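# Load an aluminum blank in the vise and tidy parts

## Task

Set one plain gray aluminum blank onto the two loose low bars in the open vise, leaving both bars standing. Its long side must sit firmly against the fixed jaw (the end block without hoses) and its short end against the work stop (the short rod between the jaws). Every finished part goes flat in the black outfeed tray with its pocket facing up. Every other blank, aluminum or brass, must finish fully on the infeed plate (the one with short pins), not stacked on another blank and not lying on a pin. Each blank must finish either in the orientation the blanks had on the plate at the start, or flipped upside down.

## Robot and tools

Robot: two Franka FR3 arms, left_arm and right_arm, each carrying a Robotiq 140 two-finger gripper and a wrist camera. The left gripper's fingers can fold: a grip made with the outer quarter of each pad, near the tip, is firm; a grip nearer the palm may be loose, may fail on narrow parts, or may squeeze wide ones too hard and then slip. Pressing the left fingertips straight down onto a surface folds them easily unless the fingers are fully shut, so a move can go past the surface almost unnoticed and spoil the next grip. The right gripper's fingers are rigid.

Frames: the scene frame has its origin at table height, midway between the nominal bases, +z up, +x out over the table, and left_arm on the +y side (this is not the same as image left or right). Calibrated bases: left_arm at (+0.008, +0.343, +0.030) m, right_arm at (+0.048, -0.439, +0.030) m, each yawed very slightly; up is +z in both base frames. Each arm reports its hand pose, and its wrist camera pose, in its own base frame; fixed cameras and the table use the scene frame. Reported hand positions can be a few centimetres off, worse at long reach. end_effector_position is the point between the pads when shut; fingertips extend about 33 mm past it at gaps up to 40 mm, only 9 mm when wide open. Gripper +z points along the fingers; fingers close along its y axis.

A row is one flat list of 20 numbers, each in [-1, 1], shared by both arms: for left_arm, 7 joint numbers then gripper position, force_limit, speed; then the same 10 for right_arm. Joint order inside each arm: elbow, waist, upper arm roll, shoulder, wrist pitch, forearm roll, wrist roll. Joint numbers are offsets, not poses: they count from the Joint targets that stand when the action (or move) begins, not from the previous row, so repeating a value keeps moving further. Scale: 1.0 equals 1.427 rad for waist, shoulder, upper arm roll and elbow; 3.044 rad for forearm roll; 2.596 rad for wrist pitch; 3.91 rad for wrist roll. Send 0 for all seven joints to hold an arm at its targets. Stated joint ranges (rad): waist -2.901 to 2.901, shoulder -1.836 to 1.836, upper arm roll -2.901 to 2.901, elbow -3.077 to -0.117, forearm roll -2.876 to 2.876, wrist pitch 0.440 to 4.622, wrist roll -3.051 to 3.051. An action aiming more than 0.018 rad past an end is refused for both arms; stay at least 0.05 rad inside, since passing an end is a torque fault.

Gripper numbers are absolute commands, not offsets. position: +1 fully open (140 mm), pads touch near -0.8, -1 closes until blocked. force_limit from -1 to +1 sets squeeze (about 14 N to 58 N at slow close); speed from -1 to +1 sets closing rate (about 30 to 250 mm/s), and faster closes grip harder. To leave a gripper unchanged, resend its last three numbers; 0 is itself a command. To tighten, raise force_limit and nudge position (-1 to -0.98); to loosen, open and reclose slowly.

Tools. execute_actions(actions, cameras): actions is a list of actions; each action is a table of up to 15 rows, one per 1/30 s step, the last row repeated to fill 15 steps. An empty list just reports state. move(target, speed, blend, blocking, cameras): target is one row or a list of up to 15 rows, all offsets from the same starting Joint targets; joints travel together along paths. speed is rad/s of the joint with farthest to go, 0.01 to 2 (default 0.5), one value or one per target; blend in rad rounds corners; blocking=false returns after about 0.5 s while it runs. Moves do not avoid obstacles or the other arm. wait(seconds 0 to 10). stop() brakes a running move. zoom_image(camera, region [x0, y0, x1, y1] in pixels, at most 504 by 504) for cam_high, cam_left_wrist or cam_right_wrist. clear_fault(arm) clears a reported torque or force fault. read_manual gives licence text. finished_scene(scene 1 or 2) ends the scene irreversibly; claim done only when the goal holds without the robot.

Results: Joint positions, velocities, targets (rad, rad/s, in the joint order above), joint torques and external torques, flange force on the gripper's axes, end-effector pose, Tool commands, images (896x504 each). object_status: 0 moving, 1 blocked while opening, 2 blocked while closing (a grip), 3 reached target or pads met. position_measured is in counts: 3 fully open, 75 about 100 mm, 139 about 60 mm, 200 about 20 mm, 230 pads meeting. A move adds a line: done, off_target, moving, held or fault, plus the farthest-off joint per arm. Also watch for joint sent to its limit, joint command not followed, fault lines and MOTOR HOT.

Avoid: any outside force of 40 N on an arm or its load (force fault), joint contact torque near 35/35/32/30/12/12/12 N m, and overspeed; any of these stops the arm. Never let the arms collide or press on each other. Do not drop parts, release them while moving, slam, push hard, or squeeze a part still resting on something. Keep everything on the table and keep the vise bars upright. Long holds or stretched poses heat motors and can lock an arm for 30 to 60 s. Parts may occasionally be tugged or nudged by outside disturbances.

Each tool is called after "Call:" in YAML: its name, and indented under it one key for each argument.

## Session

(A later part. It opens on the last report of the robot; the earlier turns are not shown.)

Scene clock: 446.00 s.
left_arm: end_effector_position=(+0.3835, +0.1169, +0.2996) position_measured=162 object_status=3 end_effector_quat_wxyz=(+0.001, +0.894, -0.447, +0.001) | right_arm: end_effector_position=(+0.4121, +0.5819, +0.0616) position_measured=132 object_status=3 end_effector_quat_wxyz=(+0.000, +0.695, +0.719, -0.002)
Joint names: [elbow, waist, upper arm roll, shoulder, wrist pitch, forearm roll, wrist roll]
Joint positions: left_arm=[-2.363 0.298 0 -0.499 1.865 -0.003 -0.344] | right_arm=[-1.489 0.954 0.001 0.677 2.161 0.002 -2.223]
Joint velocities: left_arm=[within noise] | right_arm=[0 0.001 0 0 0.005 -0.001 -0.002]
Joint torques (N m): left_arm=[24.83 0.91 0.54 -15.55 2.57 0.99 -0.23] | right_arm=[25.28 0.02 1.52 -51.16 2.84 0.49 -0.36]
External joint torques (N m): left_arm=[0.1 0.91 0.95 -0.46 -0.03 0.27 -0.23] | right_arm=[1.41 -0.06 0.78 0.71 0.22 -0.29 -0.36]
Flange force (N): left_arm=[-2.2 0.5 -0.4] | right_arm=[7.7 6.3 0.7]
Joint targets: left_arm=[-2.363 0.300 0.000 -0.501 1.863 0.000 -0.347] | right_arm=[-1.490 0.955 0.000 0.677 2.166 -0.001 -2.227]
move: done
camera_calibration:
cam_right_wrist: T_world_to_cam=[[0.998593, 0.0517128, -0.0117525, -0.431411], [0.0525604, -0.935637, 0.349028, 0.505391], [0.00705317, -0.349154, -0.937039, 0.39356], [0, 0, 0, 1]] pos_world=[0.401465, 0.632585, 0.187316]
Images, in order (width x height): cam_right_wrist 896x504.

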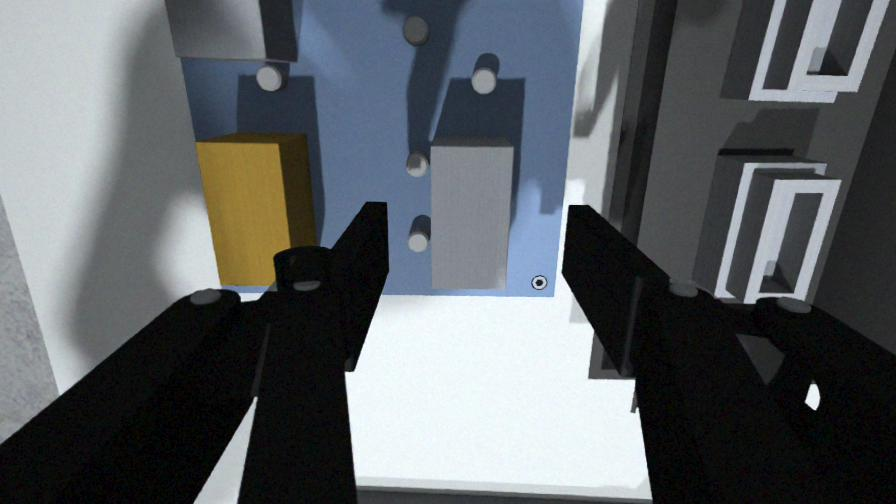

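Call:
move:
  target:
    - [0, 0, 0, 0, 0, 0, 0, -0.26, -0.05, -1, -0.011368, 0.000896, 0, 0.034894, 0.025430, 0, -0.002486, -0.03, -0.05, -1]
    - [0, 0, 0, 0, 0, 0, 0, -0.26, -0.05, -1, -0.011368, 0.000896, 0, 0.034894, 0.025430, 0, -0.002486, -1, -0.05, -1]
  speed: 0.07
  cameras: ["cam_right_wrist"]

Call:
wait:
  seconds: 0.5
  cameras: ["cam_right_wrist"]

Scene clock: 480.10 s.
left_arm: end_effector_position=(+0.3834, +0.1169, +0.2996) position_measured=162 object_status=3 end_effector_quat_wxyz=(+0.001, +0.894, -0.447, +0.001) | right_arm: end_effector_position=(+0.4113, +0.5822, +0.0259) position_measured=183 object_status=0 end_effector_quat_wxyz=(-0.001, +0.691, +0.723, -0.001)
Joint names: [elbow, waist, upper arm roll, shoulder, wrist pitch, forearm roll, wrist roll]
Joint positions: left_arm=[-2.363 0.298 0 -0.499 1.864 -0.003 -0.344] | right_arm=[-1.505 0.955 0.001 0.726 2.228 0.002 -2.233]
Joint velocities: within noise
Joint torques (N m): left_arm=[24.86 0.89 0.49 -15.52 2.61 0.98 -0.2] | right_arm=[24.25 0.09 1.49 -50.82 2.8 0.49 -0.28]
External joint torques (N m): left_arm=[0.11 0.9 0.91 -0.48 0.01 0.26 -0.2] | right_arm=[0.89 0.13 0.81 1.55 0.17 -0.25 -0.28]
Flange force (N): left_arm=[-2.1 0.5 -0.4] | right_arm=[7.5 5.9 2.6]
Joint targets: left_arm=[-2.363 0.300 0.000 -0.501 1.863 0.000 -0.347] | right_arm=[-1.506 0.956 0.000 0.726 2.232 -0.001 -2.237]
move: done
camera_calibration:
cam_right_wrist: T_world_to_cam=[[0.997948, 0.0632353, -0.0100076, -0.437516], [0.0627742, -0.93575, 0.347032, 0.514073], [0.0125801, -0.346949, -0.9378, 0.356653], [0, 0, 0, 1]] pos_world=[0.399861, 0.63245, 0.151691]
Images, in order (width x height): cam_right_wrist 896x504.

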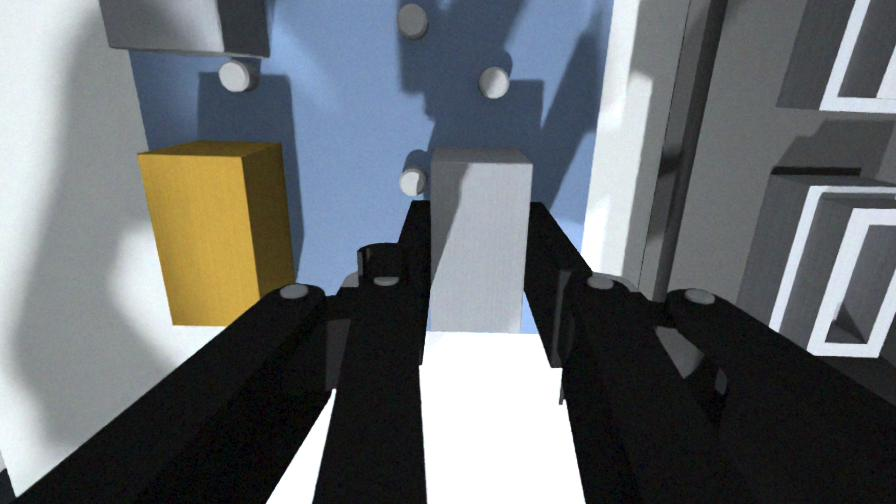

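Scene clock: 480.60 s.
left_arm: end_effector_position=(+0.3834, +0.1169, +0.2996) position_measured=162 object_status=3 end_effector_quat_wxyz=(+0.001, +0.894, -0.447, +0.001) | right_arm: end_effector_position=(+0.4113, +0.5822, +0.0259) position_measured=183 object_status=2 end_effector_quat_wxyz=(-0.001, +0.691, +0.723, -0.001)
Joint names: [elbow, waist, upper arm roll, shoulder, wrist pitch, forearm roll, wrist roll]
Joint positions: left_arm=[-2.363 0.298 0 -0.499 1.864 -0.003 -0.344] | right_arm=[-1.505 0.955 0.001 0.726 2.228 0.002 -2.233]
Joint velocities: within noise
Joint torques (N m): left_arm=[24.89 0.94 0.51 -15.54 2.61 0.97 -0.22] | right_arm=[24.34 0.03 1.52 -50.81 2.8 0.46 -0.22]
External joint torques (N m): left_arm=[0.16 0.97 0.96 -0.47 0.01 0.26 -0.22] | right_arm=[1.01 0.07 0.84 1.52 0.18 -0.28 -0.22]
Flange force (N): left_arm=[-2.2 0.4 -0.5] | right_arm=[8.0 6.3 2.5]
Joint targets: left_arm=[-2.363 0.300 0.000 -0.501 1.863 0.000 -0.347] | right_arm=[-1.506 0.956 0.000 0.726 2.232 -0.001 -2.237]
Tool commands: left_gripper/position=-0.26 left_gripper/force_limit=-0.05 left_gripper/speed=-1.0 right_gripper/position=-1.0 right_gripper/force_limit=-0.05 right_gripper/speed=-1.0
wait: 0.50 s; at rest by 0.17 s
camera_calibration:
cam_right_wrist: T_world_to_cam=[[0.997948, 0.0632488, -0.0100065, -0.437524], [0.0627865, -0.935749, 0.347032, 0.514067], [0.0125857, -0.346948, -0.9378, 0.356651], [0, 0, 0, 1]] pos_world=[0.399861, 0.63245, 0.151692]
Images, in order (width x height): cam_right_wrist 896x504.

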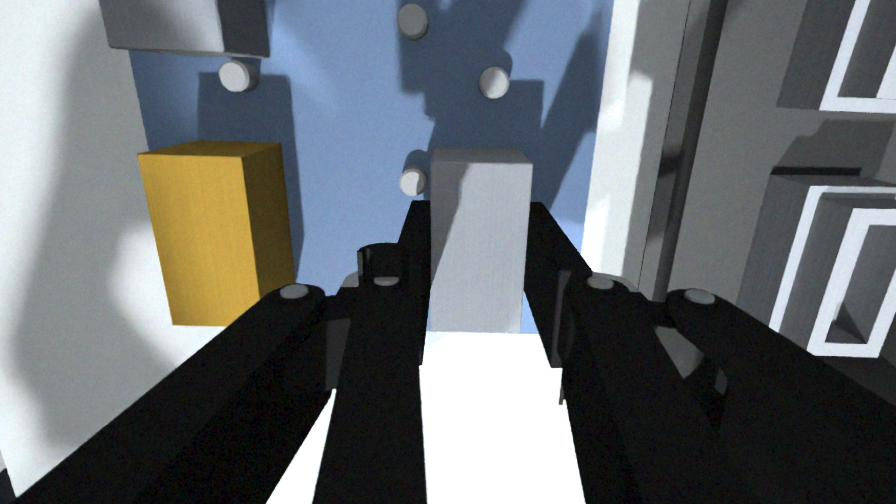

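Call:
move:
  target:
    - [0, 0, 0, 0, 0, 0, 0, -0.26, -0.05, -1, 0.023056, 0, 0, -0.070540, -0.051450, 0, 0, -1, -0.05, -1]
    - [0, 0, 0, 0, 0, 0, 0, -0.26, -0.05, -1, -0.244157, -0.317106, 0, -0.365855, -0.066896, 0, -0.113942, -1, -0.05, -1]
  speed: [0.12, 0.5]
  blend: [0.03, 0]
  cameras: ["cam_high", "cam_right_wrist"]

Scene clock: 501.43 s.
left_arm: end_effector_position=(+0.3834, +0.1169, +0.2996) position_measured=162 object_status=3 end_effector_quat_wxyz=(+0.001, +0.894, -0.447, +0.001) | right_arm: end_effector_position=(+0.5366, +0.2937, +0.1991) position_measured=183 object_status=2 end_effector_quat_wxyz=(+0.000, +0.695, +0.719, +0.001)
Joint names: [elbow, waist, upper arm roll, shoulder, wrist pitch, forearm roll, wrist roll]
Joint positions: left_arm=[-2.363 0.298 0 -0.499 1.864 -0.003 -0.344] | right_arm=[-1.854 0.503 -0.002 0.207 2.062 0.001 -2.677]
Joint velocities: left_arm=[within noise] | right_arm=[0 0 0.002 0.001 -0.001 -0.001 -0.006]
Joint torques (N m): left_arm=[24.94 0.91 0.53 -15.49 2.62 0.99 -0.19] | right_arm=[26.41 -0.24 1.31 -39.66 2.41 0.65 -0.22]
External joint torques (N m): left_arm=[0.17 0.87 0.89 -0.4 0.01 0.27 -0.19] | right_arm=[2.14 -0.25 1.09 -0.62 -0.15 -0.19 -0.22]
Flange force (N): left_arm=[-2.0 0.2 -0.5] | right_arm=[3.3 6.4 -4.0]
Joint targets: left_arm=[-2.363 0.300 0.000 -0.501 1.863 0.000 -0.347] | right_arm=[-1.854 0.504 0.000 0.204 2.059 -0.001 -2.682]
move: done; blend cut to 0 rad at target 1
camera_calibration:
cam_right_wrist: T_world_to_cam=[[0.998597, 0.052571, -0.00637746, -0.540524], [0.0515361, -0.937035, 0.345411, 0.182906], [0.0121827, -0.345255, -0.93843, 0.417276], [0, 0, 0, 1]] pos_world=[0.525256, 0.343872, 0.324959]
Images, in order (width x height): cam_high 896x504, cam_right_wrist 896x504.

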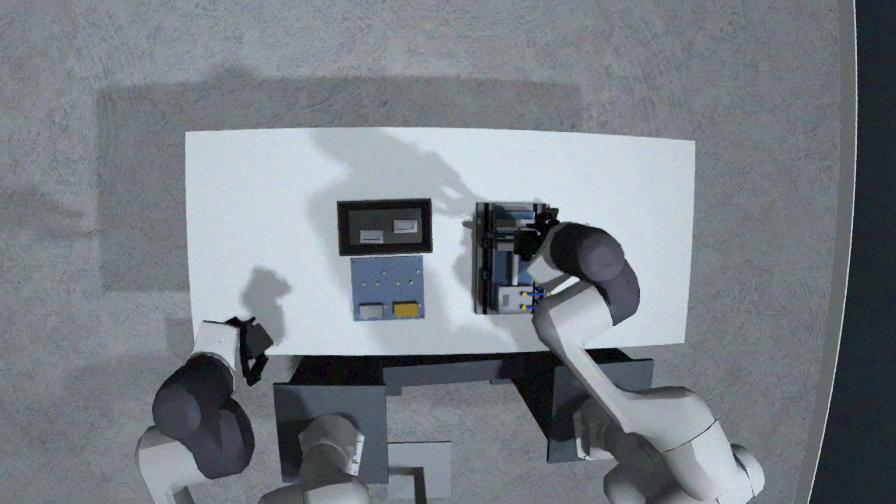

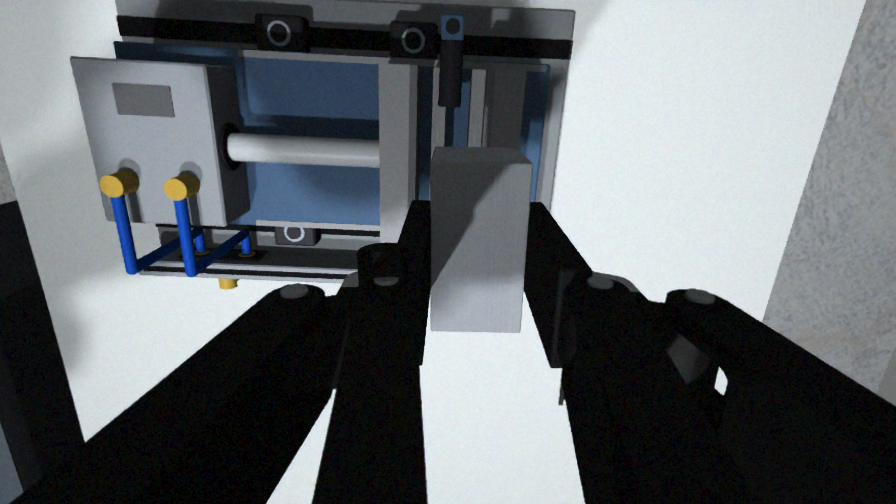

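Call:
zoom_image:
  camera: "cam_right_wrist"
  region: [360, 40, 580, 210]

Call:
zoom_image:
  camera: "cam_high"
  region: [460, 190, 570, 325]

Scaled by 2.291 from the camera's 896x504 image, which has a finer 1280x720 frame.

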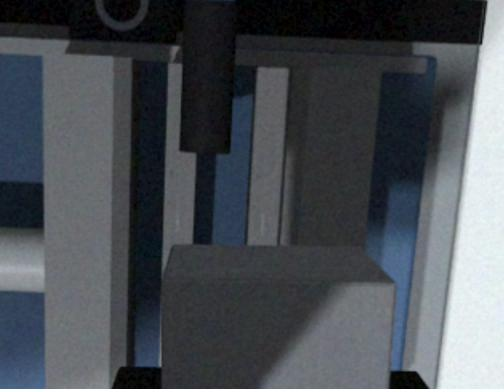

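Scaled by 3.733 from the camera's 896x504 image, which has a finer 1280x720 frame.

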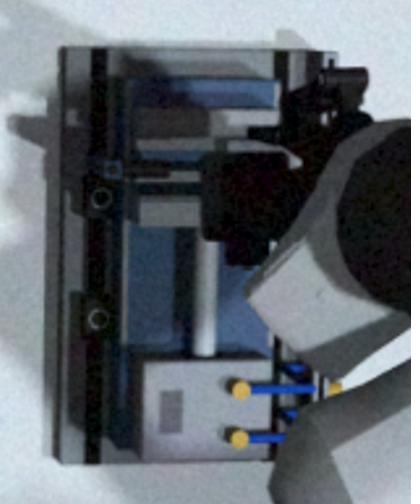

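Call:
zoom_image:
  camera: "cam_right_wrist"
  region: [440, 50, 580, 170]

Call:
zoom_image:
  camera: "cam_right_wrist"
  region: [360, 50, 500, 230]

Scaled by 3.600 from the camera's 896x504 image, which has a finer 1280x720 frame.

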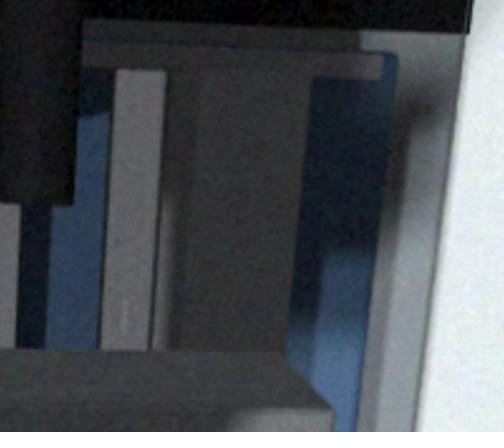

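Scaled by 2.800 from the camera's 896x504 image, which has a finer 1280x720 frame.

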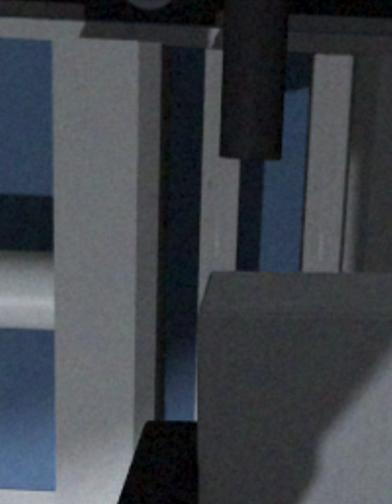

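Call:
move:
  target: [0, 0, 0, 0, 0, 0, 0, -0.26, -0.05, -1, -0.088095, 0.002762, 0, 0.024057, 0.061650, 0, 0.008681, -1, -0.05, -1]
  speed: 0.2
  cameras: ["cam_right_wrist"]

Call:
zoom_image:
  camera: "cam_right_wrist"
  region: [340, 20, 600, 200]

Scene clock: 607.13 s.
left_arm: end_effector_position=(+0.3833, +0.1169, +0.2995) position_measured=162 object_status=3 end_effector_quat_wxyz=(+0.001, +0.894, -0.447, +0.001) | right_arm: end_effector_position=(+0.5224, +0.2883, +0.1345) position_measured=183 object_status=2 end_effector_quat_wxyz=(-0.001, +0.702, +0.712, -0.004)
Joint names: [elbow, waist, upper arm roll, shoulder, wrist pitch, forearm roll, wrist roll]
Joint positions: left_arm=[-2.363 0.298 0 -0.499 1.864 -0.003 -0.344] | right_arm=[-1.98 0.506 -0.002 0.241 2.212 0.001 -2.653]
Joint velocities: left_arm=[within noise] | right_arm=[0 0.001 0.001 0 0.004 0 0.003]
Joint torques (N m): left_arm=[24.94 0.88 0.47 -15.49 2.62 0.98 -0.16] | right_arm=[25.22 0.14 1.24 -39.79 2.85 0.57 0.09]
External joint torques (N m): left_arm=[0.13 0.85 0.85 -0.33 0.01 0.25 -0.16] | right_arm=[1.87 0.07 0.94 -0.48 0.29 -0.19 0.09]
Flange force (N): left_arm=[-1.9 0.1 -0.4] | right_arm=[3.5 4.7 -1.8]
Joint targets: left_arm=[-2.363 0.300 0.000 -0.501 1.863 0.000 -0.347] | right_arm=[-1.980 0.508 0.000 0.239 2.219 -0.001 -2.648]
move: done
camera_calibration:
cam_right_wrist: T_world_to_cam=[[0.999381, 0.0319965, -0.0146465, -0.51984], [0.0350983, -0.936293, 0.349461, 0.208681], [-0.0025319, -0.349758, -0.936837, 0.363682], [0, 0, 0, 1]] pos_world=[0.513114, 0.33922, 0.260171]
Images, in order (width x height): cam_right_wrist 896x504.

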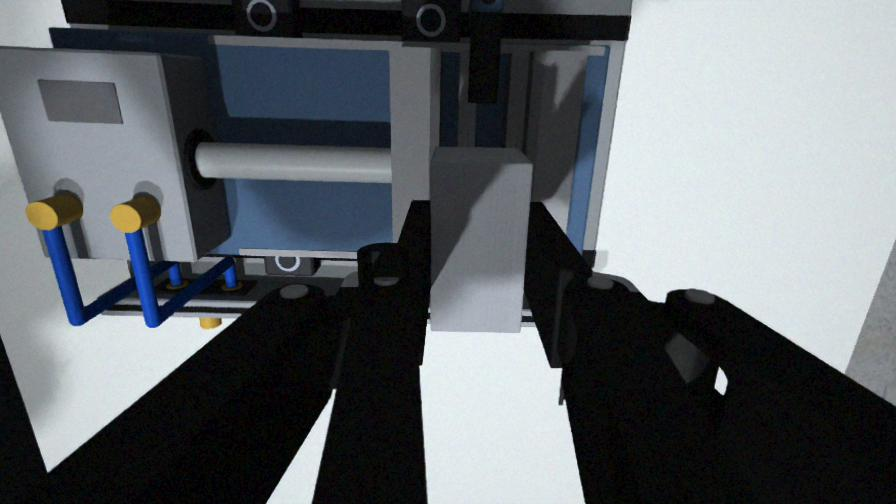

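Scaled by 1.938 from the camera's 896x504 image, which has a finer 1280x720 frame.

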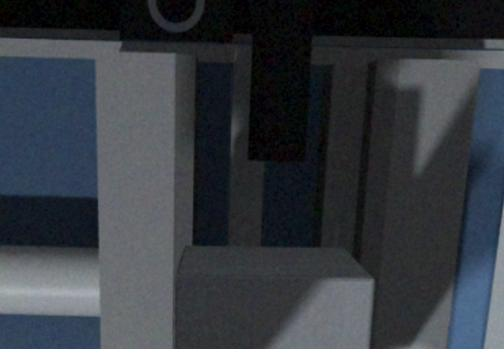

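Call:
zoom_image:
  camera: "cam_right_wrist"
  region: [380, 30, 520, 210]

Call:
zoom_image:
  camera: "cam_right_wrist"
  region: [480, 30, 620, 210]

Scaled by 2.800 from the camera's 896x504 image, which has a finer 1280x720 frame.

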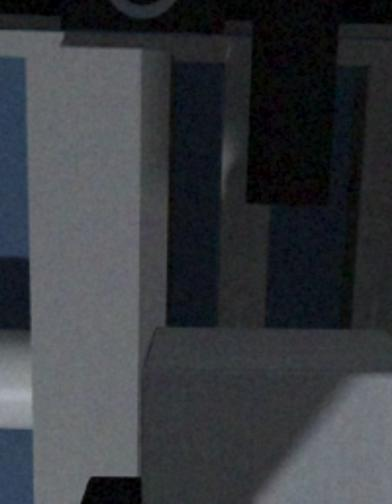

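Scaled by 2.800 from the camera's 896x504 image, which has a finer 1280x720 frame.

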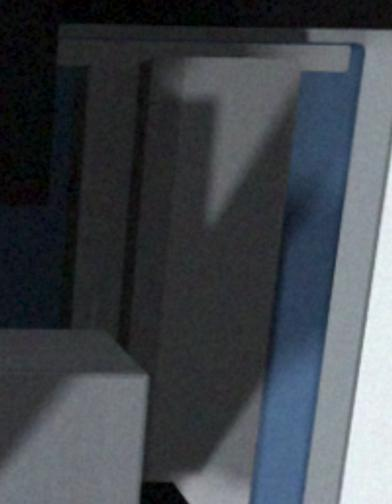

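Call:
move:
  target:
    - [0, 0, 0, 0, 0, 0, 0, -0.26, -0.05, -1, 0.009570, 0.004833, 0, 0.021599, 0.006612, 0, 0.005089, -1, -0.05, -1]
    - [0, 0, 0, 0, 0, 0, 0, -0.26, -0.05, -1, -0.001185, 0.004833, 0, 0.040765, 0.023060, 0, 0.005089, -1, -0.05, -1]
  speed: [0.1, 0.04]
  cameras: ["cam_right_wrist"]

Call:
zoom_image:
  camera: "cam_right_wrist"
  region: [380, 20, 660, 210]

Scene clock: 655.03 s.
left_arm: end_effector_position=(+0.3833, +0.1169, +0.2995) position_measured=162 object_status=3 end_effector_quat_wxyz=(+0.001, +0.894, -0.447, +0.001) | right_arm: end_effector_position=(+0.5258, +0.2949, +0.1049) position_measured=183 object_status=2 end_effector_quat_wxyz=(-0.001, +0.707, +0.707, -0.003)
Joint names: [elbow, waist, upper arm roll, shoulder, wrist pitch, forearm roll, wrist roll]
Joint positions: left_arm=[-2.363 0.298 0 -0.499 1.864 -0.003 -0.344] | right_arm=[-1.981 0.513 -0.002 0.297 2.272 0.001 -2.632]
Joint velocities: left_arm=[within noise] | right_arm=[0 0.002 0 0 0.004 -0.001 -0.002]
Joint torques (N m): left_arm=[24.91 0.91 0.48 -15.46 2.64 0.98 -0.22] | right_arm=[24.63 0.08 1.22 -40.57 2.86 0.57 0.18]
External joint torques (N m): left_arm=[0.14 0.9 0.88 -0.36 0.04 0.26 -0.22] | right_arm=[1.82 0.02 0.87 0.01 0.3 -0.16 0.18]
Flange force (N): left_arm=[-1.9 0.1 -0.3] | right_arm=[4.1 5.7 -0.7]
Joint targets: left_arm=[-2.363 0.300 0.000 -0.501 1.863 0.000 -0.347] | right_arm=[-1.982 0.515 0.000 0.297 2.279 -0.001 -2.628]
move: done
camera_calibration:
cam_right_wrist: T_world_to_cam=[[0.999757, 0.0177184, -0.0131241, -0.520054], [0.0211857, -0.93687, 0.349035, 0.232659], [-0.00611121, -0.349228, -0.937018, 0.340038], [0, 0, 0, 1]] pos_world=[0.517077, 0.345937, 0.230591]
Images, in order (width x height): cam_right_wrist 896x504.

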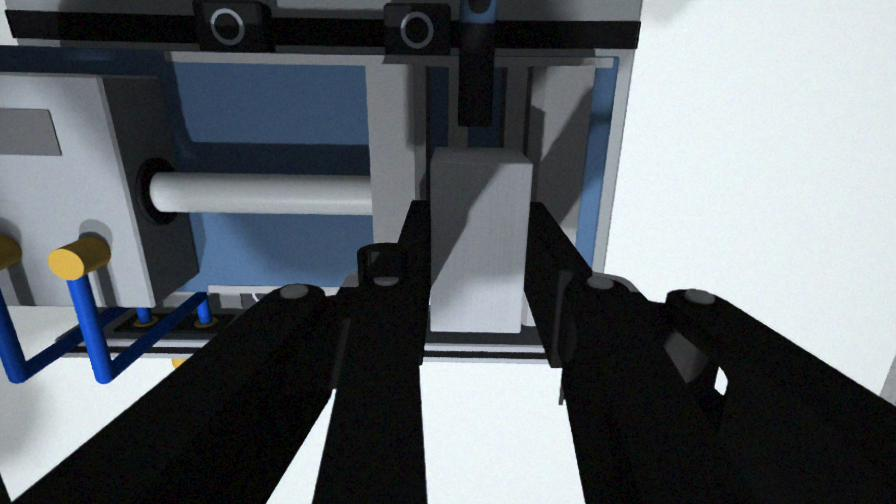

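Scaled by 1.800 from the camera's 896x504 image, which has a finer 1280x720 frame.

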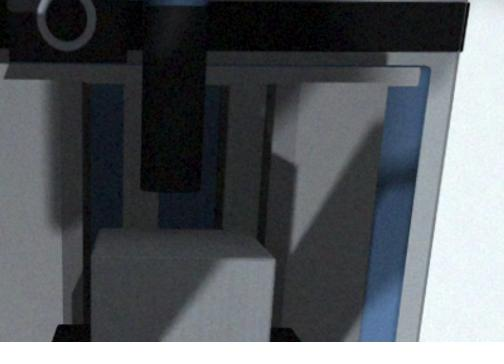

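Call:
execute_actions:
  actions: []
  cameras: ["cam_right_wrist"]

Scene clock: 668.43 s.
left_arm: end_effector_position=(+0.3833, +0.1169, +0.2995) position_measured=162 object_status=3 end_effector_quat_wxyz=(+0.001, +0.894, -0.447, +0.001) | right_arm: end_effector_position=(+0.5260, +0.2951, +0.1049) position_measured=183 object_status=2 end_effector_quat_wxyz=(-0.001, +0.707, +0.707, -0.003)
Joint names: [elbow, waist, upper arm roll, shoulder, wrist pitch, forearm roll, wrist roll]
Joint positions: left_arm=[-2.363 0.298 0 -0.499 1.864 -0.003 -0.344] | right_arm=[-1.982 0.513 -0.002 0.297 2.273 0.001 -2.632]
Joint velocities: within noise
Joint torques (N m): left_arm=[24.97 0.86 0.5 -15.47 2.62 0.97 -0.17] | right_arm=[24.83 0.09 1.3 -40.57 2.89 0.57 0.09]
External joint torques (N m): left_arm=[0.2 0.76 0.78 -0.35 0.03 0.24 -0.17] | right_arm=[2.1 0.11 1.02 -0.15 0.34 -0.15 0.09]
Flange force (N): left_arm=[-1.7 0.0 -0.5] | right_arm=[4.5 6.2 -1.0]
Joint targets: left_arm=[-2.363 0.300 0.000 -0.501 1.863 0.000 -0.347] | right_arm=[-1.982 0.515 0.000 0.297 2.279 -0.001 -2.628]
Tool commands: left_gripper/position=-0.26 left_gripper/force_limit=-0.05 left_gripper/speed=-1.0 right_gripper/position=-1.0 right_gripper/force_limit=-0.05 right_gripper/speed=-1.0
camera_calibration:
cam_right_wrist: T_world_to_cam=[[0.999767, 0.0176289, -0.0124578, -0.520268], [0.0208672, -0.937002, 0.3487, 0.233022], [-0.00552584, -0.348878, -0.937152, 0.339665], [0, 0, 0, 1]] pos_world=[0.517161, 0.346016, 0.230581]
Images, in order (width x height): cam_right_wrist 896x504.

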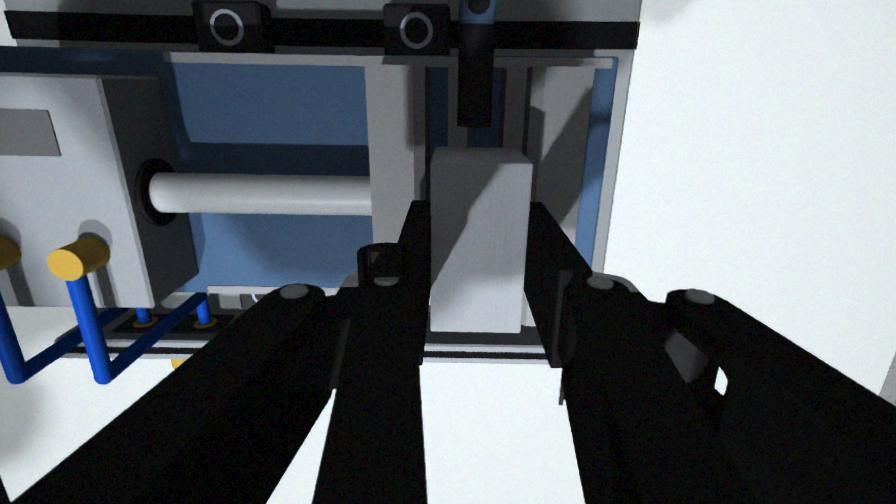

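Call:
move:
  target: [0,0,0,0,0,0,0,-0.26,-0.05,-1, 0.0036928,-0.0008556,0,0.0024677,-0.0006734,0,-0.0003122,-1,-0.05,-1]
  speed: 0.02
  cameras: []

Call:
move:
  target: [0,0,0,0,0,0,0,-0.26,-0.05,-1, 0.0024619,-0.0005704,0,0.0016452,-0.0004489,0,-0.0002082,-1,-0.05,-1]
  speed: 0.02
  cameras: []

Scene clock: 685.33 s.
left_arm: end_effector_position=(+0.3833, +0.1169, +0.2995) position_measured=162 object_status=3 end_effector_quat_wxyz=(+0.001, +0.894, -0.447, +0.001) | right_arm: end_effector_position=(+0.5262, +0.2952, +0.1039) position_measured=183 object_status=2 end_effector_quat_wxyz=(-0.001, +0.707, +0.707, -0.003)
Joint names: [elbow, waist, upper arm roll, shoulder, wrist pitch, forearm roll, wrist roll]
Joint positions: left_arm=[-2.363 0.298 0 -0.499 1.864 -0.003 -0.344] | right_arm=[-1.98 0.513 -0.002 0.3 2.274 0.001 -2.632]
Joint velocities: within noise
Joint torques (N m): left_arm=[24.89 0.87 0.54 -15.46 2.65 0.98 -0.19] | right_arm=[25.14 -0.31 1.26 -40.49 2.65 0.56 0.07]
External joint torques (N m): left_arm=[0.1 0.91 1 -0.33 0.05 0.26 -0.19] | right_arm=[2.35 -0.26 1.01 0.15 0.09 -0.17 0.07]
Flange force (N): left_arm=[-2.1 0.1 -0.2] | right_arm=[5.1 8.3 -1.3]
Joint targets: left_arm=[-2.363 0.300 0.000 -0.501 1.863 0.000 -0.347] | right_arm=[-1.976 0.513 0.000 0.300 2.277 -0.001 -2.630]
move: done
No camera images: "cameras" was empty.

Scene clock: 686.03 s.
left_arm: end_effector_position=(+0.3833, +0.1169, +0.2995) position_measured=162 object_status=3 end_effector_quat_wxyz=(+0.001, +0.894, -0.447, +0.001) | right_arm: end_effector_position=(+0.5273, +0.2958, +0.1040) position_measured=183 object_status=2 end_effector_quat_wxyz=(-0.001, +0.707, +0.707, -0.003)
Joint names: [elbow, waist, upper arm roll, shoulder, wrist pitch, forearm roll, wrist roll]
Joint positions: left_arm=[-2.363 0.298 0 -0.499 1.864 -0.003 -0.344] | right_arm=[-1.976 0.513 -0.002 0.303 2.274 0.001 -2.632]
Joint velocities: within noise
Joint torques (N m): left_arm=[24.9 0.89 0.48 -15.48 2.64 0.98 -0.21] | right_arm=[25.33 -0.34 1.18 -40.47 2.66 0.58 0]
External joint torques (N m): left_arm=[0.15 0.87 0.86 -0.44 0.04 0.25 -0.21] | right_arm=[2.52 -0.3 0.91 0.19 0.09 -0.15 0]
Flange force (N): left_arm=[-2.0 0.4 -0.4] | right_arm=[5.3 9.1 -1.4]
Joint targets: left_arm=[-2.363 0.300 0.000 -0.501 1.863 0.000 -0.347] | right_arm=[-1.973 0.513 0.000 0.303 2.276 -0.001 -2.630]
move: done
No camera images: "cameras" was empty.

Call:
move:
  target: [0,0,0,0,0,0,0,-0.26,-0.05,-1, 0.0024619,-0.0005704,0,0.0016452,-0.0004489,0,-0.0002082,-1,-0.05,-1]
  speed: 0.02
  cameras: []

Call:
move:
  target: [0,0,0,0,0,0,0,-0.26,-0.05,-1, 0.0024619,-0.0005704,0,0.0016452,-0.0004489,0,-0.0002082,-1,-0.05,-1]
  speed: 0.02
  cameras: ["cam_right_wrist"]

Scene clock: 692.70 s.
left_arm: end_effector_position=(+0.3833, +0.1169, +0.2995) position_measured=162 object_status=3 end_effector_quat_wxyz=(+0.001, +0.894, -0.447, +0.001) | right_arm: end_effector_position=(+0.5284, +0.2965, +0.1041) position_measured=183 object_status=2 end_effector_quat_wxyz=(-0.001, +0.707, +0.707, -0.002)
Joint names: [elbow, waist, upper arm roll, shoulder, wrist pitch, forearm roll, wrist roll]
Joint positions: left_arm=[-2.363 0.298 0 -0.499 1.864 -0.003 -0.344] | right_arm=[-1.973 0.513 -0.002 0.305 2.274 0.001 -2.632]
Joint velocities: within noise
Joint torques (N m): left_arm=[24.94 0.89 0.54 -15.46 2.63 0.98 -0.17] | right_arm=[25.36 -0.7 1.24 -40.69 2.68 0.55 0]
External joint torques (N m): left_arm=[0.22 0.86 0.91 -0.41 0.04 0.26 -0.17] | right_arm=[2.45 -0.62 1.01 0.2 0.09 -0.18 0]
Flange force (N): left_arm=[-2.0 0.1 -0.5] | right_arm=[5.0 9.1 -1.3]
Joint targets: left_arm=[-2.363 0.300 0.000 -0.501 1.863 0.000 -0.347] | right_arm=[-1.969 0.512 0.000 0.305 2.275 -0.001 -2.631]
move: done
No camera images: "cameras" was empty.

Scene clock: 693.40 s.
left_arm: end_effector_position=(+0.3833, +0.1169, +0.2995) position_measured=162 object_status=3 end_effector_quat_wxyz=(+0.001, +0.894, -0.447, +0.001) | right_arm: end_effector_position=(+0.5286, +0.2968, +0.1035) position_measured=183 object_status=2 end_effector_quat_wxyz=(-0.001, +0.707, +0.707, -0.002)
Joint names: [elbow, waist, upper arm roll, shoulder, wrist pitch, forearm roll, wrist roll]
Joint positions: left_arm=[-2.363 0.298 0 -0.499 1.864 -0.003 -0.344] | right_arm=[-1.97 0.513 -0.002 0.308 2.273 0.001 -2.632]
Joint velocities: within noise
Joint torques (N m): left_arm=[24.9 0.89 0.51 -15.48 2.64 0.98 -0.2] | right_arm=[26.14 -1.14 0.98 -40.64 2.94 0.53 -0.11]
External joint torques (N m): left_arm=[0.15 0.92 0.95 -0.39 0.04 0.26 -0.2] | right_arm=[3.23 -1.13 0.68 0.29 0.36 -0.2 -0.11]
Flange force (N): left_arm=[-2.1 0.2 -0.3] | right_arm=[5.6 12.2 -1.1]
Joint targets: left_arm=[-2.363 0.300 0.000 -0.501 1.863 0.000 -0.347] | right_arm=[-1.966 0.511 0.000 0.307 2.273 -0.001 -2.632]
move: done
camera_calibration:
cam_right_wrist: T_world_to_cam=[[0.999765, 0.0179746, -0.0120888, -0.523119], [0.0210609, -0.937106, 0.348408, 0.235075], [-0.00506603, -0.348581, -0.937265, 0.338709], [0, 0, 0, 1]] pos_world=[0.519761, 0.34776, 0.229234]
Images, in order (width x height): cam_right_wrist 896x504.

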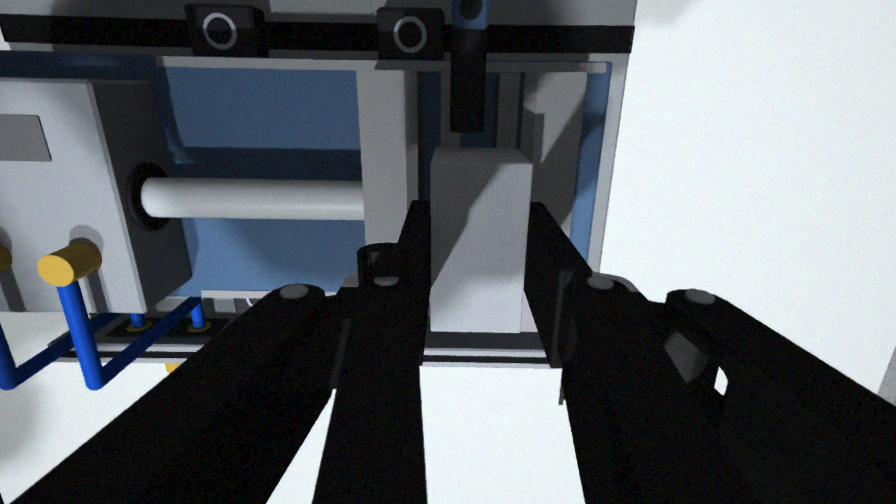

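Call:
move:
  target: [0,0,0,0,0,0,0,-0.26,-0.05,-1, 0.0027850,0.0020168,0,0.0018611,-0.0005079,0,0.0007360,-1,-0.05,-1]
  speed: 0.02
  cameras: []

Call:
move:
  target: [0,0,0,0,0,0,0,-0.26,-0.05,-1, 0.0027850,0.0020168,0,0.0018611,-0.0005079,0,0.0007360,-1,-0.05,-1]
  speed: 0.02
  cameras: ["cam_right_wrist"]

Scene clock: 700.20 s.
left_arm: end_effector_position=(+0.3833, +0.1169, +0.2995) position_measured=162 object_status=3 end_effector_quat_wxyz=(+0.001, +0.894, -0.447, +0.001) | right_arm: end_effector_position=(+0.5287, +0.2971, +0.1031) position_measured=183 object_status=2 end_effector_quat_wxyz=(-0.001, +0.707, +0.707, -0.003)
Joint names: [elbow, waist, upper arm roll, shoulder, wrist pitch, forearm roll, wrist roll]
Joint positions: left_arm=[-2.363 0.298 0 -0.499 1.864 -0.003 -0.344] | right_arm=[-1.967 0.513 -0.001 0.31 2.27 0.001 -2.632]
Joint velocities: within noise
Joint torques (N m): left_arm=[24.95 0.89 0.5 -15.43 2.63 0.98 -0.19] | right_arm=[26.13 -0.35 0.84 -40.97 3.24 0.57 0.05]
External joint torques (N m): left_arm=[0.12 0.9 0.93 -0.29 0.02 0.26 -0.19] | right_arm=[3.19 -0.36 0.51 0.11 0.66 -0.16 0.05]
Flange force (N): left_arm=[-2.0 -0.1 -0.3] | right_arm=[6.0 10.8 -0.7]
Joint targets: left_arm=[-2.363 0.300 0.000 -0.501 1.863 0.000 -0.347] | right_arm=[-1.962 0.514 0.000 0.310 2.272 -0.001 -2.629]
move: done
No camera images: "cameras" was empty.

Scene clock: 700.90 s.
left_arm: end_effector_position=(+0.3833, +0.1169, +0.2995) position_measured=162 object_status=3 end_effector_quat_wxyz=(+0.001, +0.894, -0.447, +0.001) | right_arm: end_effector_position=(+0.5287, +0.2987, +0.1026) position_measured=183 object_status=2 end_effector_quat_wxyz=(-0.001, +0.706, +0.708, -0.004)
Joint names: [elbow, waist, upper arm roll, shoulder, wrist pitch, forearm roll, wrist roll]
Joint positions: left_arm=[-2.363 0.298 0 -0.499 1.864 -0.003 -0.344] | right_arm=[-1.963 0.515 -0.001 0.314 2.269 0.001 -2.631]
Joint velocities: within noise
Joint torques (N m): left_arm=[24.92 0.87 0.52 -15.42 2.64 0.97 -0.19] | right_arm=[26.62 0.09 0.99 -41.45 3.16 0.55 0.24]
External joint torques (N m): left_arm=[0.18 0.89 0.96 -0.37 0.05 0.25 -0.19] | right_arm=[3.87 0.12 0.7 -0.52 0.61 -0.18 0.24]
Flange force (N): left_arm=[-2.0 0.0 -0.4] | right_arm=[7.5 11.3 -2.2]
Joint targets: left_arm=[-2.363 0.300 0.000 -0.501 1.863 0.000 -0.347] | right_arm=[-1.958 0.517 0.000 0.313 2.271 -0.001 -2.626]
move: done
camera_calibration:
cam_right_wrist: T_world_to_cam=[[0.999699, 0.0197185, -0.0145679, -0.523511], [0.0235681, -0.936623, 0.349545, 0.235517], [-0.00675213, -0.349783, -0.936806, 0.339723], [0, 0, 0, 1]] pos_world=[0.520097, 0.349743, 0.228304]
Images, in order (width x height): cam_right_wrist 896x504.

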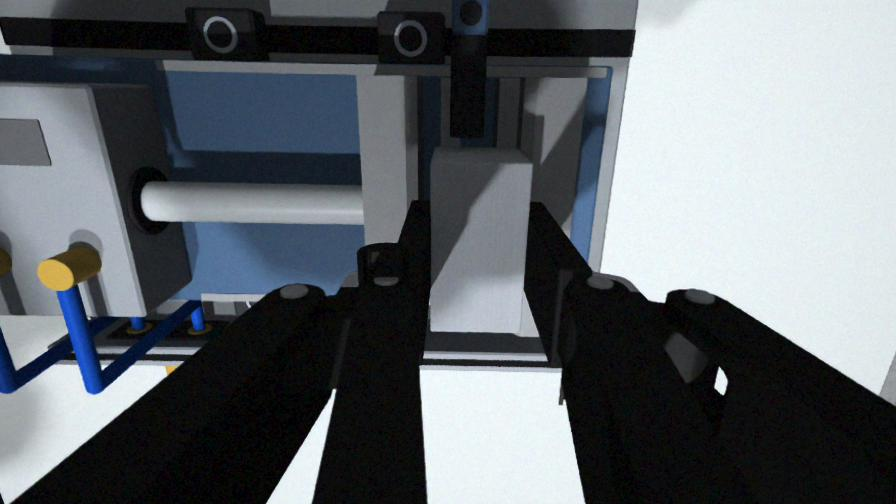

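Call:
move:
  target: [0,0,0,0,0,0,0,-0.26,-0.05,-1, 0.0025500,0.0023020,0,-0.0010075,-0.0019555,0,0.0008401,-1,-0.05,-1]
  speed: 0.02
  cameras: []

Call:
move:
  target: [0,0,0,0,0,0,0,-0.26,-0.05,-1, 0.0020888,0.0015126,0,0.0013958,-0.0003809,0,0.0005520,-1,-0.05,-1]
  speed: 0.02
  cameras: ["cam_right_wrist"]

Scene clock: 707.90 s.
left_arm: end_effector_position=(+0.3833, +0.1169, +0.2995) position_measured=162 object_status=3 end_effector_quat_wxyz=(+0.001, +0.894, -0.447, +0.001) | right_arm: end_effector_position=(+0.5287, +0.3010, +0.1040) position_measured=183 object_status=2 end_effector_quat_wxyz=(-0.001, +0.706, +0.708, -0.003)
Joint names: [elbow, waist, upper arm roll, shoulder, wrist pitch, forearm roll, wrist roll]
Joint positions: left_arm=[-2.363 0.298 0 -0.499 1.864 -0.003 -0.344] | right_arm=[-1.959 0.519 -0.001 0.314 2.266 0.001 -2.628]
Joint velocities: within noise
Joint torques (N m): left_arm=[24.86 0.88 0.46 -15.42 2.64 0.97 -0.19] | right_arm=[26.17 0.05 0.92 -42.11 2.85 0.55 0.2]
External joint torques (N m): left_arm=[0.24 0.9 0.9 -0.54 0.06 0.25 -0.19] | right_arm=[3.27 0.13 0.67 -1.03 0.27 -0.17 0.2]
Flange force (N): left_arm=[-2.1 0.4 -0.6] | right_arm=[5.8 8.4 -3.3]
Joint targets: left_arm=[-2.363 0.300 0.000 -0.501 1.863 0.000 -0.347] | right_arm=[-1.954 0.520 0.000 0.311 2.266 -0.001 -2.623]
move: done
No camera images: "cameras" was empty.

Scene clock: 708.60 s.
left_arm: end_effector_position=(+0.3832, +0.1169, +0.2995) position_measured=162 object_status=3 end_effector_quat_wxyz=(+0.001, +0.894, -0.447, +0.001) | right_arm: end_effector_position=(+0.5286, +0.3024, +0.1048) position_measured=183 object_status=2 end_effector_quat_wxyz=(-0.001, +0.706, +0.708, -0.003)
Joint names: [elbow, waist, upper arm roll, shoulder, wrist pitch, forearm roll, wrist roll]
Joint positions: left_arm=[-2.363 0.298 0 -0.499 1.864 -0.003 -0.344] | right_arm=[-1.956 0.521 -0.001 0.314 2.264 0.001 -2.625]
Joint velocities: within noise
Joint torques (N m): left_arm=[24.95 0.83 0.46 -15.47 2.64 0.95 -0.22] | right_arm=[26.29 0.09 0.97 -41.6 3.01 0.55 0.32]
External joint torques (N m): left_arm=[0.28 0.88 0.92 -0.51 0.05 0.24 -0.22] | right_arm=[3.53 0.2 0.76 -0.65 0.47 -0.18 0.32]
Flange force (N): left_arm=[-2.0 0.2 -0.7] | right_arm=[7.0 9.8 -2.5]
Joint targets: left_arm=[-2.363 0.300 0.000 -0.501 1.863 0.000 -0.347] | right_arm=[-1.951 0.522 0.000 0.313 2.265 -0.001 -2.621]
move: done
camera_calibration:
cam_right_wrist: T_world_to_cam=[[0.999715, 0.0197451, -0.0134122, -0.523573], [0.0231854, -0.936835, 0.349003, 0.238593], [-0.0056739, -0.349215, -0.937026, 0.34233], [0, 0, 0, 1]] pos_world=[0.519834, 0.353407, 0.23048]
Images, in order (width x height): cam_right_wrist 896x504.

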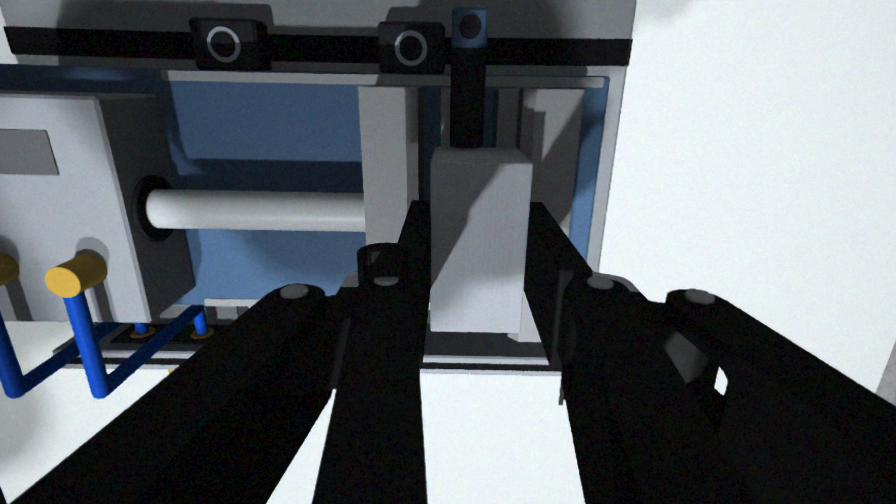

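Call:
zoom_image:
  camera: "cam_right_wrist"
  region: [380, 60, 600, 240]

Scaled by 2.291 from the camera's 896x504 image, which has a finer 1280x720 frame.

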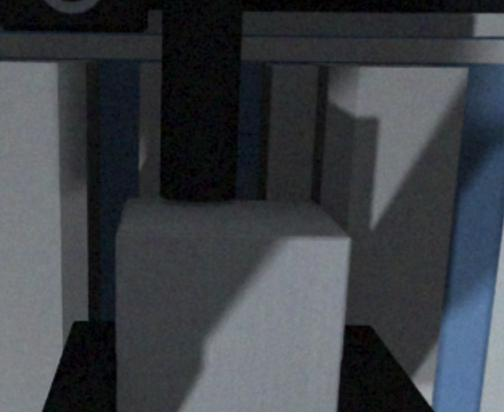

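Call:
move:
  target: [0,0,0,0,0,0,0,-0.26,-0.05,-1, 0.0013925,0.0010084,0,0.0009306,-0.0002539,0,0.0003680,-1,-0.05,-1]
  speed: 0.02
  cameras: []

Call:
move:
  target: [0,0,0,0,0,0,0,-0.26,-0.05,-1, 0.0013925,0.0010084,0,0.0009306,-0.0002539,0,0.0003680,-1,-0.05,-1]
  speed: 0.02
  cameras: ["cam_right_wrist"]

Scene clock: 727.40 s.
left_arm: end_effector_position=(+0.3832, +0.1169, +0.2995) position_measured=162 object_status=3 end_effector_quat_wxyz=(+0.001, +0.894, -0.447, +0.001) | right_arm: end_effector_position=(+0.5286, +0.3034, +0.1049) position_measured=183 object_status=2 end_effector_quat_wxyz=(-0.001, +0.706, +0.708, -0.003)
Joint names: [elbow, waist, upper arm roll, shoulder, wrist pitch, forearm roll, wrist roll]
Joint positions: left_arm=[-2.363 0.298 0 -0.499 1.864 -0.003 -0.344] | right_arm=[-1.954 0.522 -0.001 0.316 2.263 0.001 -2.624]
Joint velocities: within noise
Joint torques (N m): left_arm=[24.91 0.87 0.54 -15.46 2.63 0.98 -0.19] | right_arm=[26.63 0.04 1.05 -41.47 3.07 0.56 0.1]
External joint torques (N m): left_arm=[0.1 0.83 0.9 -0.32 0.03 0.25 -0.19] | right_arm=[3.81 0.1 0.78 -0.44 0.52 -0.17 0.1]
Flange force (N): left_arm=[-1.9 0.1 -0.3] | right_arm=[7.4 11.5 -2.3]
Joint targets: left_arm=[-2.363 0.300 0.000 -0.501 1.863 0.000 -0.347] | right_arm=[-1.949 0.524 0.000 0.315 2.264 -0.001 -2.619]
move: done
No camera images: "cameras" was empty.

Scene clock: 728.10 s.
left_arm: end_effector_position=(+0.3832, +0.1169, +0.2995) position_measured=162 object_status=3 end_effector_quat_wxyz=(+0.001, +0.894, -0.447, +0.001) | right_arm: end_effector_position=(+0.5286, +0.3035, +0.1049) position_measured=183 object_status=2 end_effector_quat_wxyz=(-0.001, +0.706, +0.708, -0.004)
Joint names: [elbow, waist, upper arm roll, shoulder, wrist pitch, forearm roll, wrist roll]
Joint positions: left_arm=[-2.363 0.298 0 -0.499 1.864 -0.003 -0.344] | right_arm=[-1.952 0.522 -0.001 0.317 2.261 0.001 -2.623]
Joint velocities: within noise
Joint torques (N m): left_arm=[24.92 0.87 0.48 -15.43 2.65 0.98 -0.18] | right_arm=[26.24 0.83 1.8 -41.4 3.19 0.65 0.17]
External joint torques (N m): left_arm=[0.24 0.83 0.83 -0.46 0.07 0.26 -0.18] | right_arm=[3.34 0.71 1.37 -0.21 0.63 -0.08 0.17]
Flange force (N): left_arm=[-1.9 0.2 -0.5] | right_arm=[7.7 9.7 -1.4]
Joint targets: left_arm=[-2.363 0.300 0.000 -0.501 1.863 0.000 -0.347] | right_arm=[-1.947 0.525 0.000 0.316 2.263 -0.001 -2.618]
move: done
camera_calibration:
cam_right_wrist: T_world_to_cam=[[0.999716, 0.0190574, -0.0142835, -0.523289], [0.0228504, -0.936571, 0.349732, 0.239619], [-0.00671252, -0.349959, -0.936741, 0.343553], [0, 0, 0, 1]] pos_world=[0.519971, 0.354622, 0.230543]
Images, in order (width x height): cam_right_wrist 896x504.

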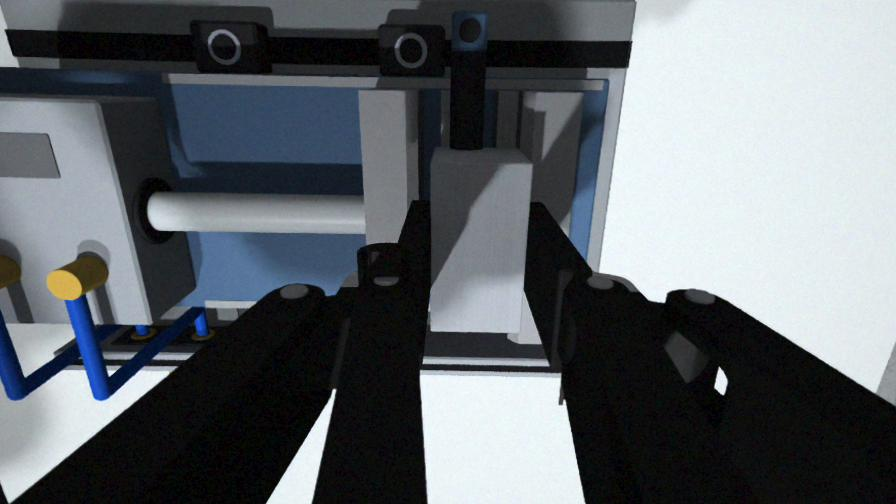

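Call:
move:
  target: [0,0,0,0,0,0,0,-0.26,-0.05,-1, 0.0013925,0.0010084,0,0.0009306,-0.0002539,0,0.0003680,-1,-0.05,-1]
  speed: 0.02
  cameras: ["cam_right_wrist"]

Scene clock: 731.57 s.
left_arm: end_effector_position=(+0.3832, +0.1169, +0.2995) position_measured=162 object_status=3 end_effector_quat_wxyz=(+0.001, +0.894, -0.447, +0.001) | right_arm: end_effector_position=(+0.5286, +0.3036, +0.1049) position_measured=183 object_status=2 end_effector_quat_wxyz=(-0.001, +0.707, +0.708, -0.004)
Joint names: [elbow, waist, upper arm roll, shoulder, wrist pitch, forearm roll, wrist roll]
Joint positions: left_arm=[-2.363 0.298 0 -0.499 1.864 -0.003 -0.344] | right_arm=[-1.95 0.523 -0.001 0.317 2.259 0 -2.622]
Joint velocities: within noise
Joint torques (N m): left_arm=[24.89 0.87 0.52 -15.43 2.65 0.97 -0.19] | right_arm=[26.68 1.6 2.37 -41.15 3.33 0.9 0.24]
External joint torques (N m): left_arm=[0.16 0.89 0.95 -0.38 0.06 0.24 -0.19] | right_arm=[3.72 1.59 2.04 0.17 0.77 0.17 0.24]
Flange force (N): left_arm=[-2.0 0.1 -0.3] | right_arm=[10.1 11.1 -0.9]
Joint targets: left_arm=[-2.363 0.300 0.000 -0.501 1.863 0.000 -0.347] | right_arm=[-1.945 0.526 0.000 0.317 2.263 -0.001 -2.617]
move: done
camera_calibration:
cam_right_wrist: T_world_to_cam=[[0.999713, 0.0187284, -0.0149697, -0.523131], [0.0227915, -0.936148, 0.350867, 0.239453], [-0.00744271, -0.351108, -0.936306, 0.344296], [0, 0, 0, 1]] pos_world=[0.520085, 0.354846, 0.230519]
Images, in order (width x height): cam_right_wrist 896x504.

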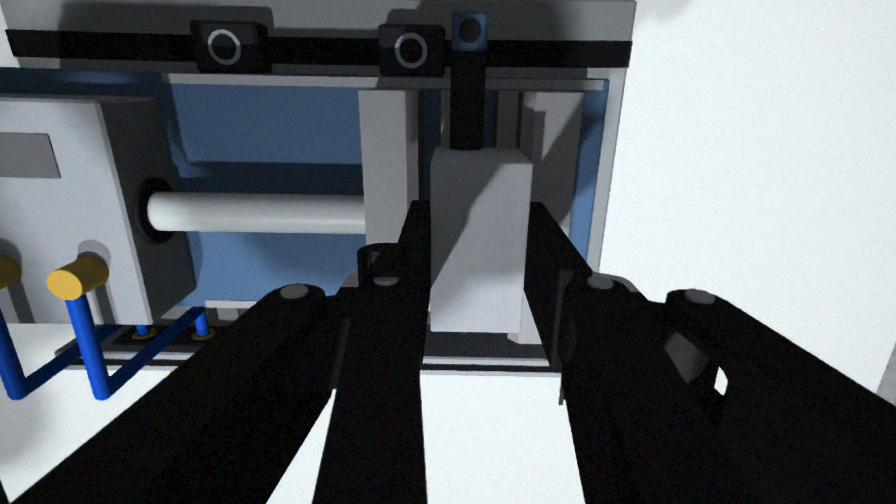

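Call:
move:
  target: [0,0,0,0,0,0,0,-0.26,-0.05,-1, -0.0009959,0,0,0.0020460,0.0016721,0,0,-1,-0.05,-1]
  speed: 0.02
  cameras: []

Call:
move:
  target: [0,0,0,0,0,0,0,-0.26,-0.05,-1, -0.0004980,0,0,0.0010230,0.0008361,0,0,-1,-0.05,-1]
  speed: 0.02
  cameras: []

Scene clock: 742.20 s.
left_arm: end_effector_position=(+0.3832, +0.1169, +0.2995) position_measured=162 object_status=3 end_effector_quat_wxyz=(+0.001, +0.894, -0.447, +0.001) | right_arm: end_effector_position=(+0.5285, +0.3036, +0.1039) position_measured=183 object_status=2 end_effector_quat_wxyz=(-0.001, +0.707, +0.707, -0.005)
Joint names: [elbow, waist, upper arm roll, shoulder, wrist pitch, forearm roll, wrist roll]
Joint positions: left_arm=[-2.363 0.298 0 -0.499 1.864 -0.003 -0.344] | right_arm=[-1.95 0.523 -0.001 0.32 2.259 0 -2.62]
Joint velocities: within noise
Joint torques (N m): left_arm=[24.9 0.87 0.51 -15.43 2.65 0.97 -0.16] | right_arm=[25.44 1.36 2.38 -40.73 3.21 0.94 0.09]
External joint torques (N m): left_arm=[0.18 0.84 0.89 -0.4 0.06 0.25 -0.16] | right_arm=[2.6 1.19 1.91 0.46 0.66 0.2 0.09]
Flange force (N): left_arm=[-2.0 0.1 -0.4] | right_arm=[7.6 8.3 0.1]
Joint targets: left_arm=[-2.363 0.300 0.000 -0.501 1.863 0.000 -0.347] | right_arm=[-1.947 0.526 0.000 0.320 2.267 -0.001 -2.617]
move: done
No camera images: "cameras" was empty.

Scene clock: 742.90 s.
left_arm: end_effector_position=(+0.3832, +0.1169, +0.2995) position_measured=162 object_status=3 end_effector_quat_wxyz=(+0.001, +0.894, -0.447, +0.001) | right_arm: end_effector_position=(+0.5286, +0.3036, +0.1031) position_measured=183 object_status=2 end_effector_quat_wxyz=(-0.001, +0.707, +0.707, -0.005)
Joint names: [elbow, waist, upper arm roll, shoulder, wrist pitch, forearm roll, wrist roll]
Joint positions: left_arm=[-2.363 0.298 0 -0.499 1.864 -0.003 -0.344] | right_arm=[-1.95 0.523 -0.001 0.321 2.26 0 -2.62]
Joint velocities: within noise
Joint torques (N m): left_arm=[24.93 0.87 0.47 -15.41 2.65 0.96 -0.21] | right_arm=[25.43 1.45 2.38 -40.96 3.33 0.97 0.11]
External joint torques (N m): left_arm=[0.05 0.85 0.87 -0.14 0.04 0.23 -0.21] | right_arm=[2.54 1.49 2.09 0.38 0.78 0.24 0.11]
Flange force (N): left_arm=[-1.7 -0.3 -0.1] | right_arm=[7.7 7.6 0.3]
Joint targets: left_arm=[-2.363 0.300 0.000 -0.501 1.863 0.000 -0.347] | right_arm=[-1.947 0.526 0.000 0.322 2.269 -0.001 -2.617]
move: done
No camera images: "cameras" was empty.


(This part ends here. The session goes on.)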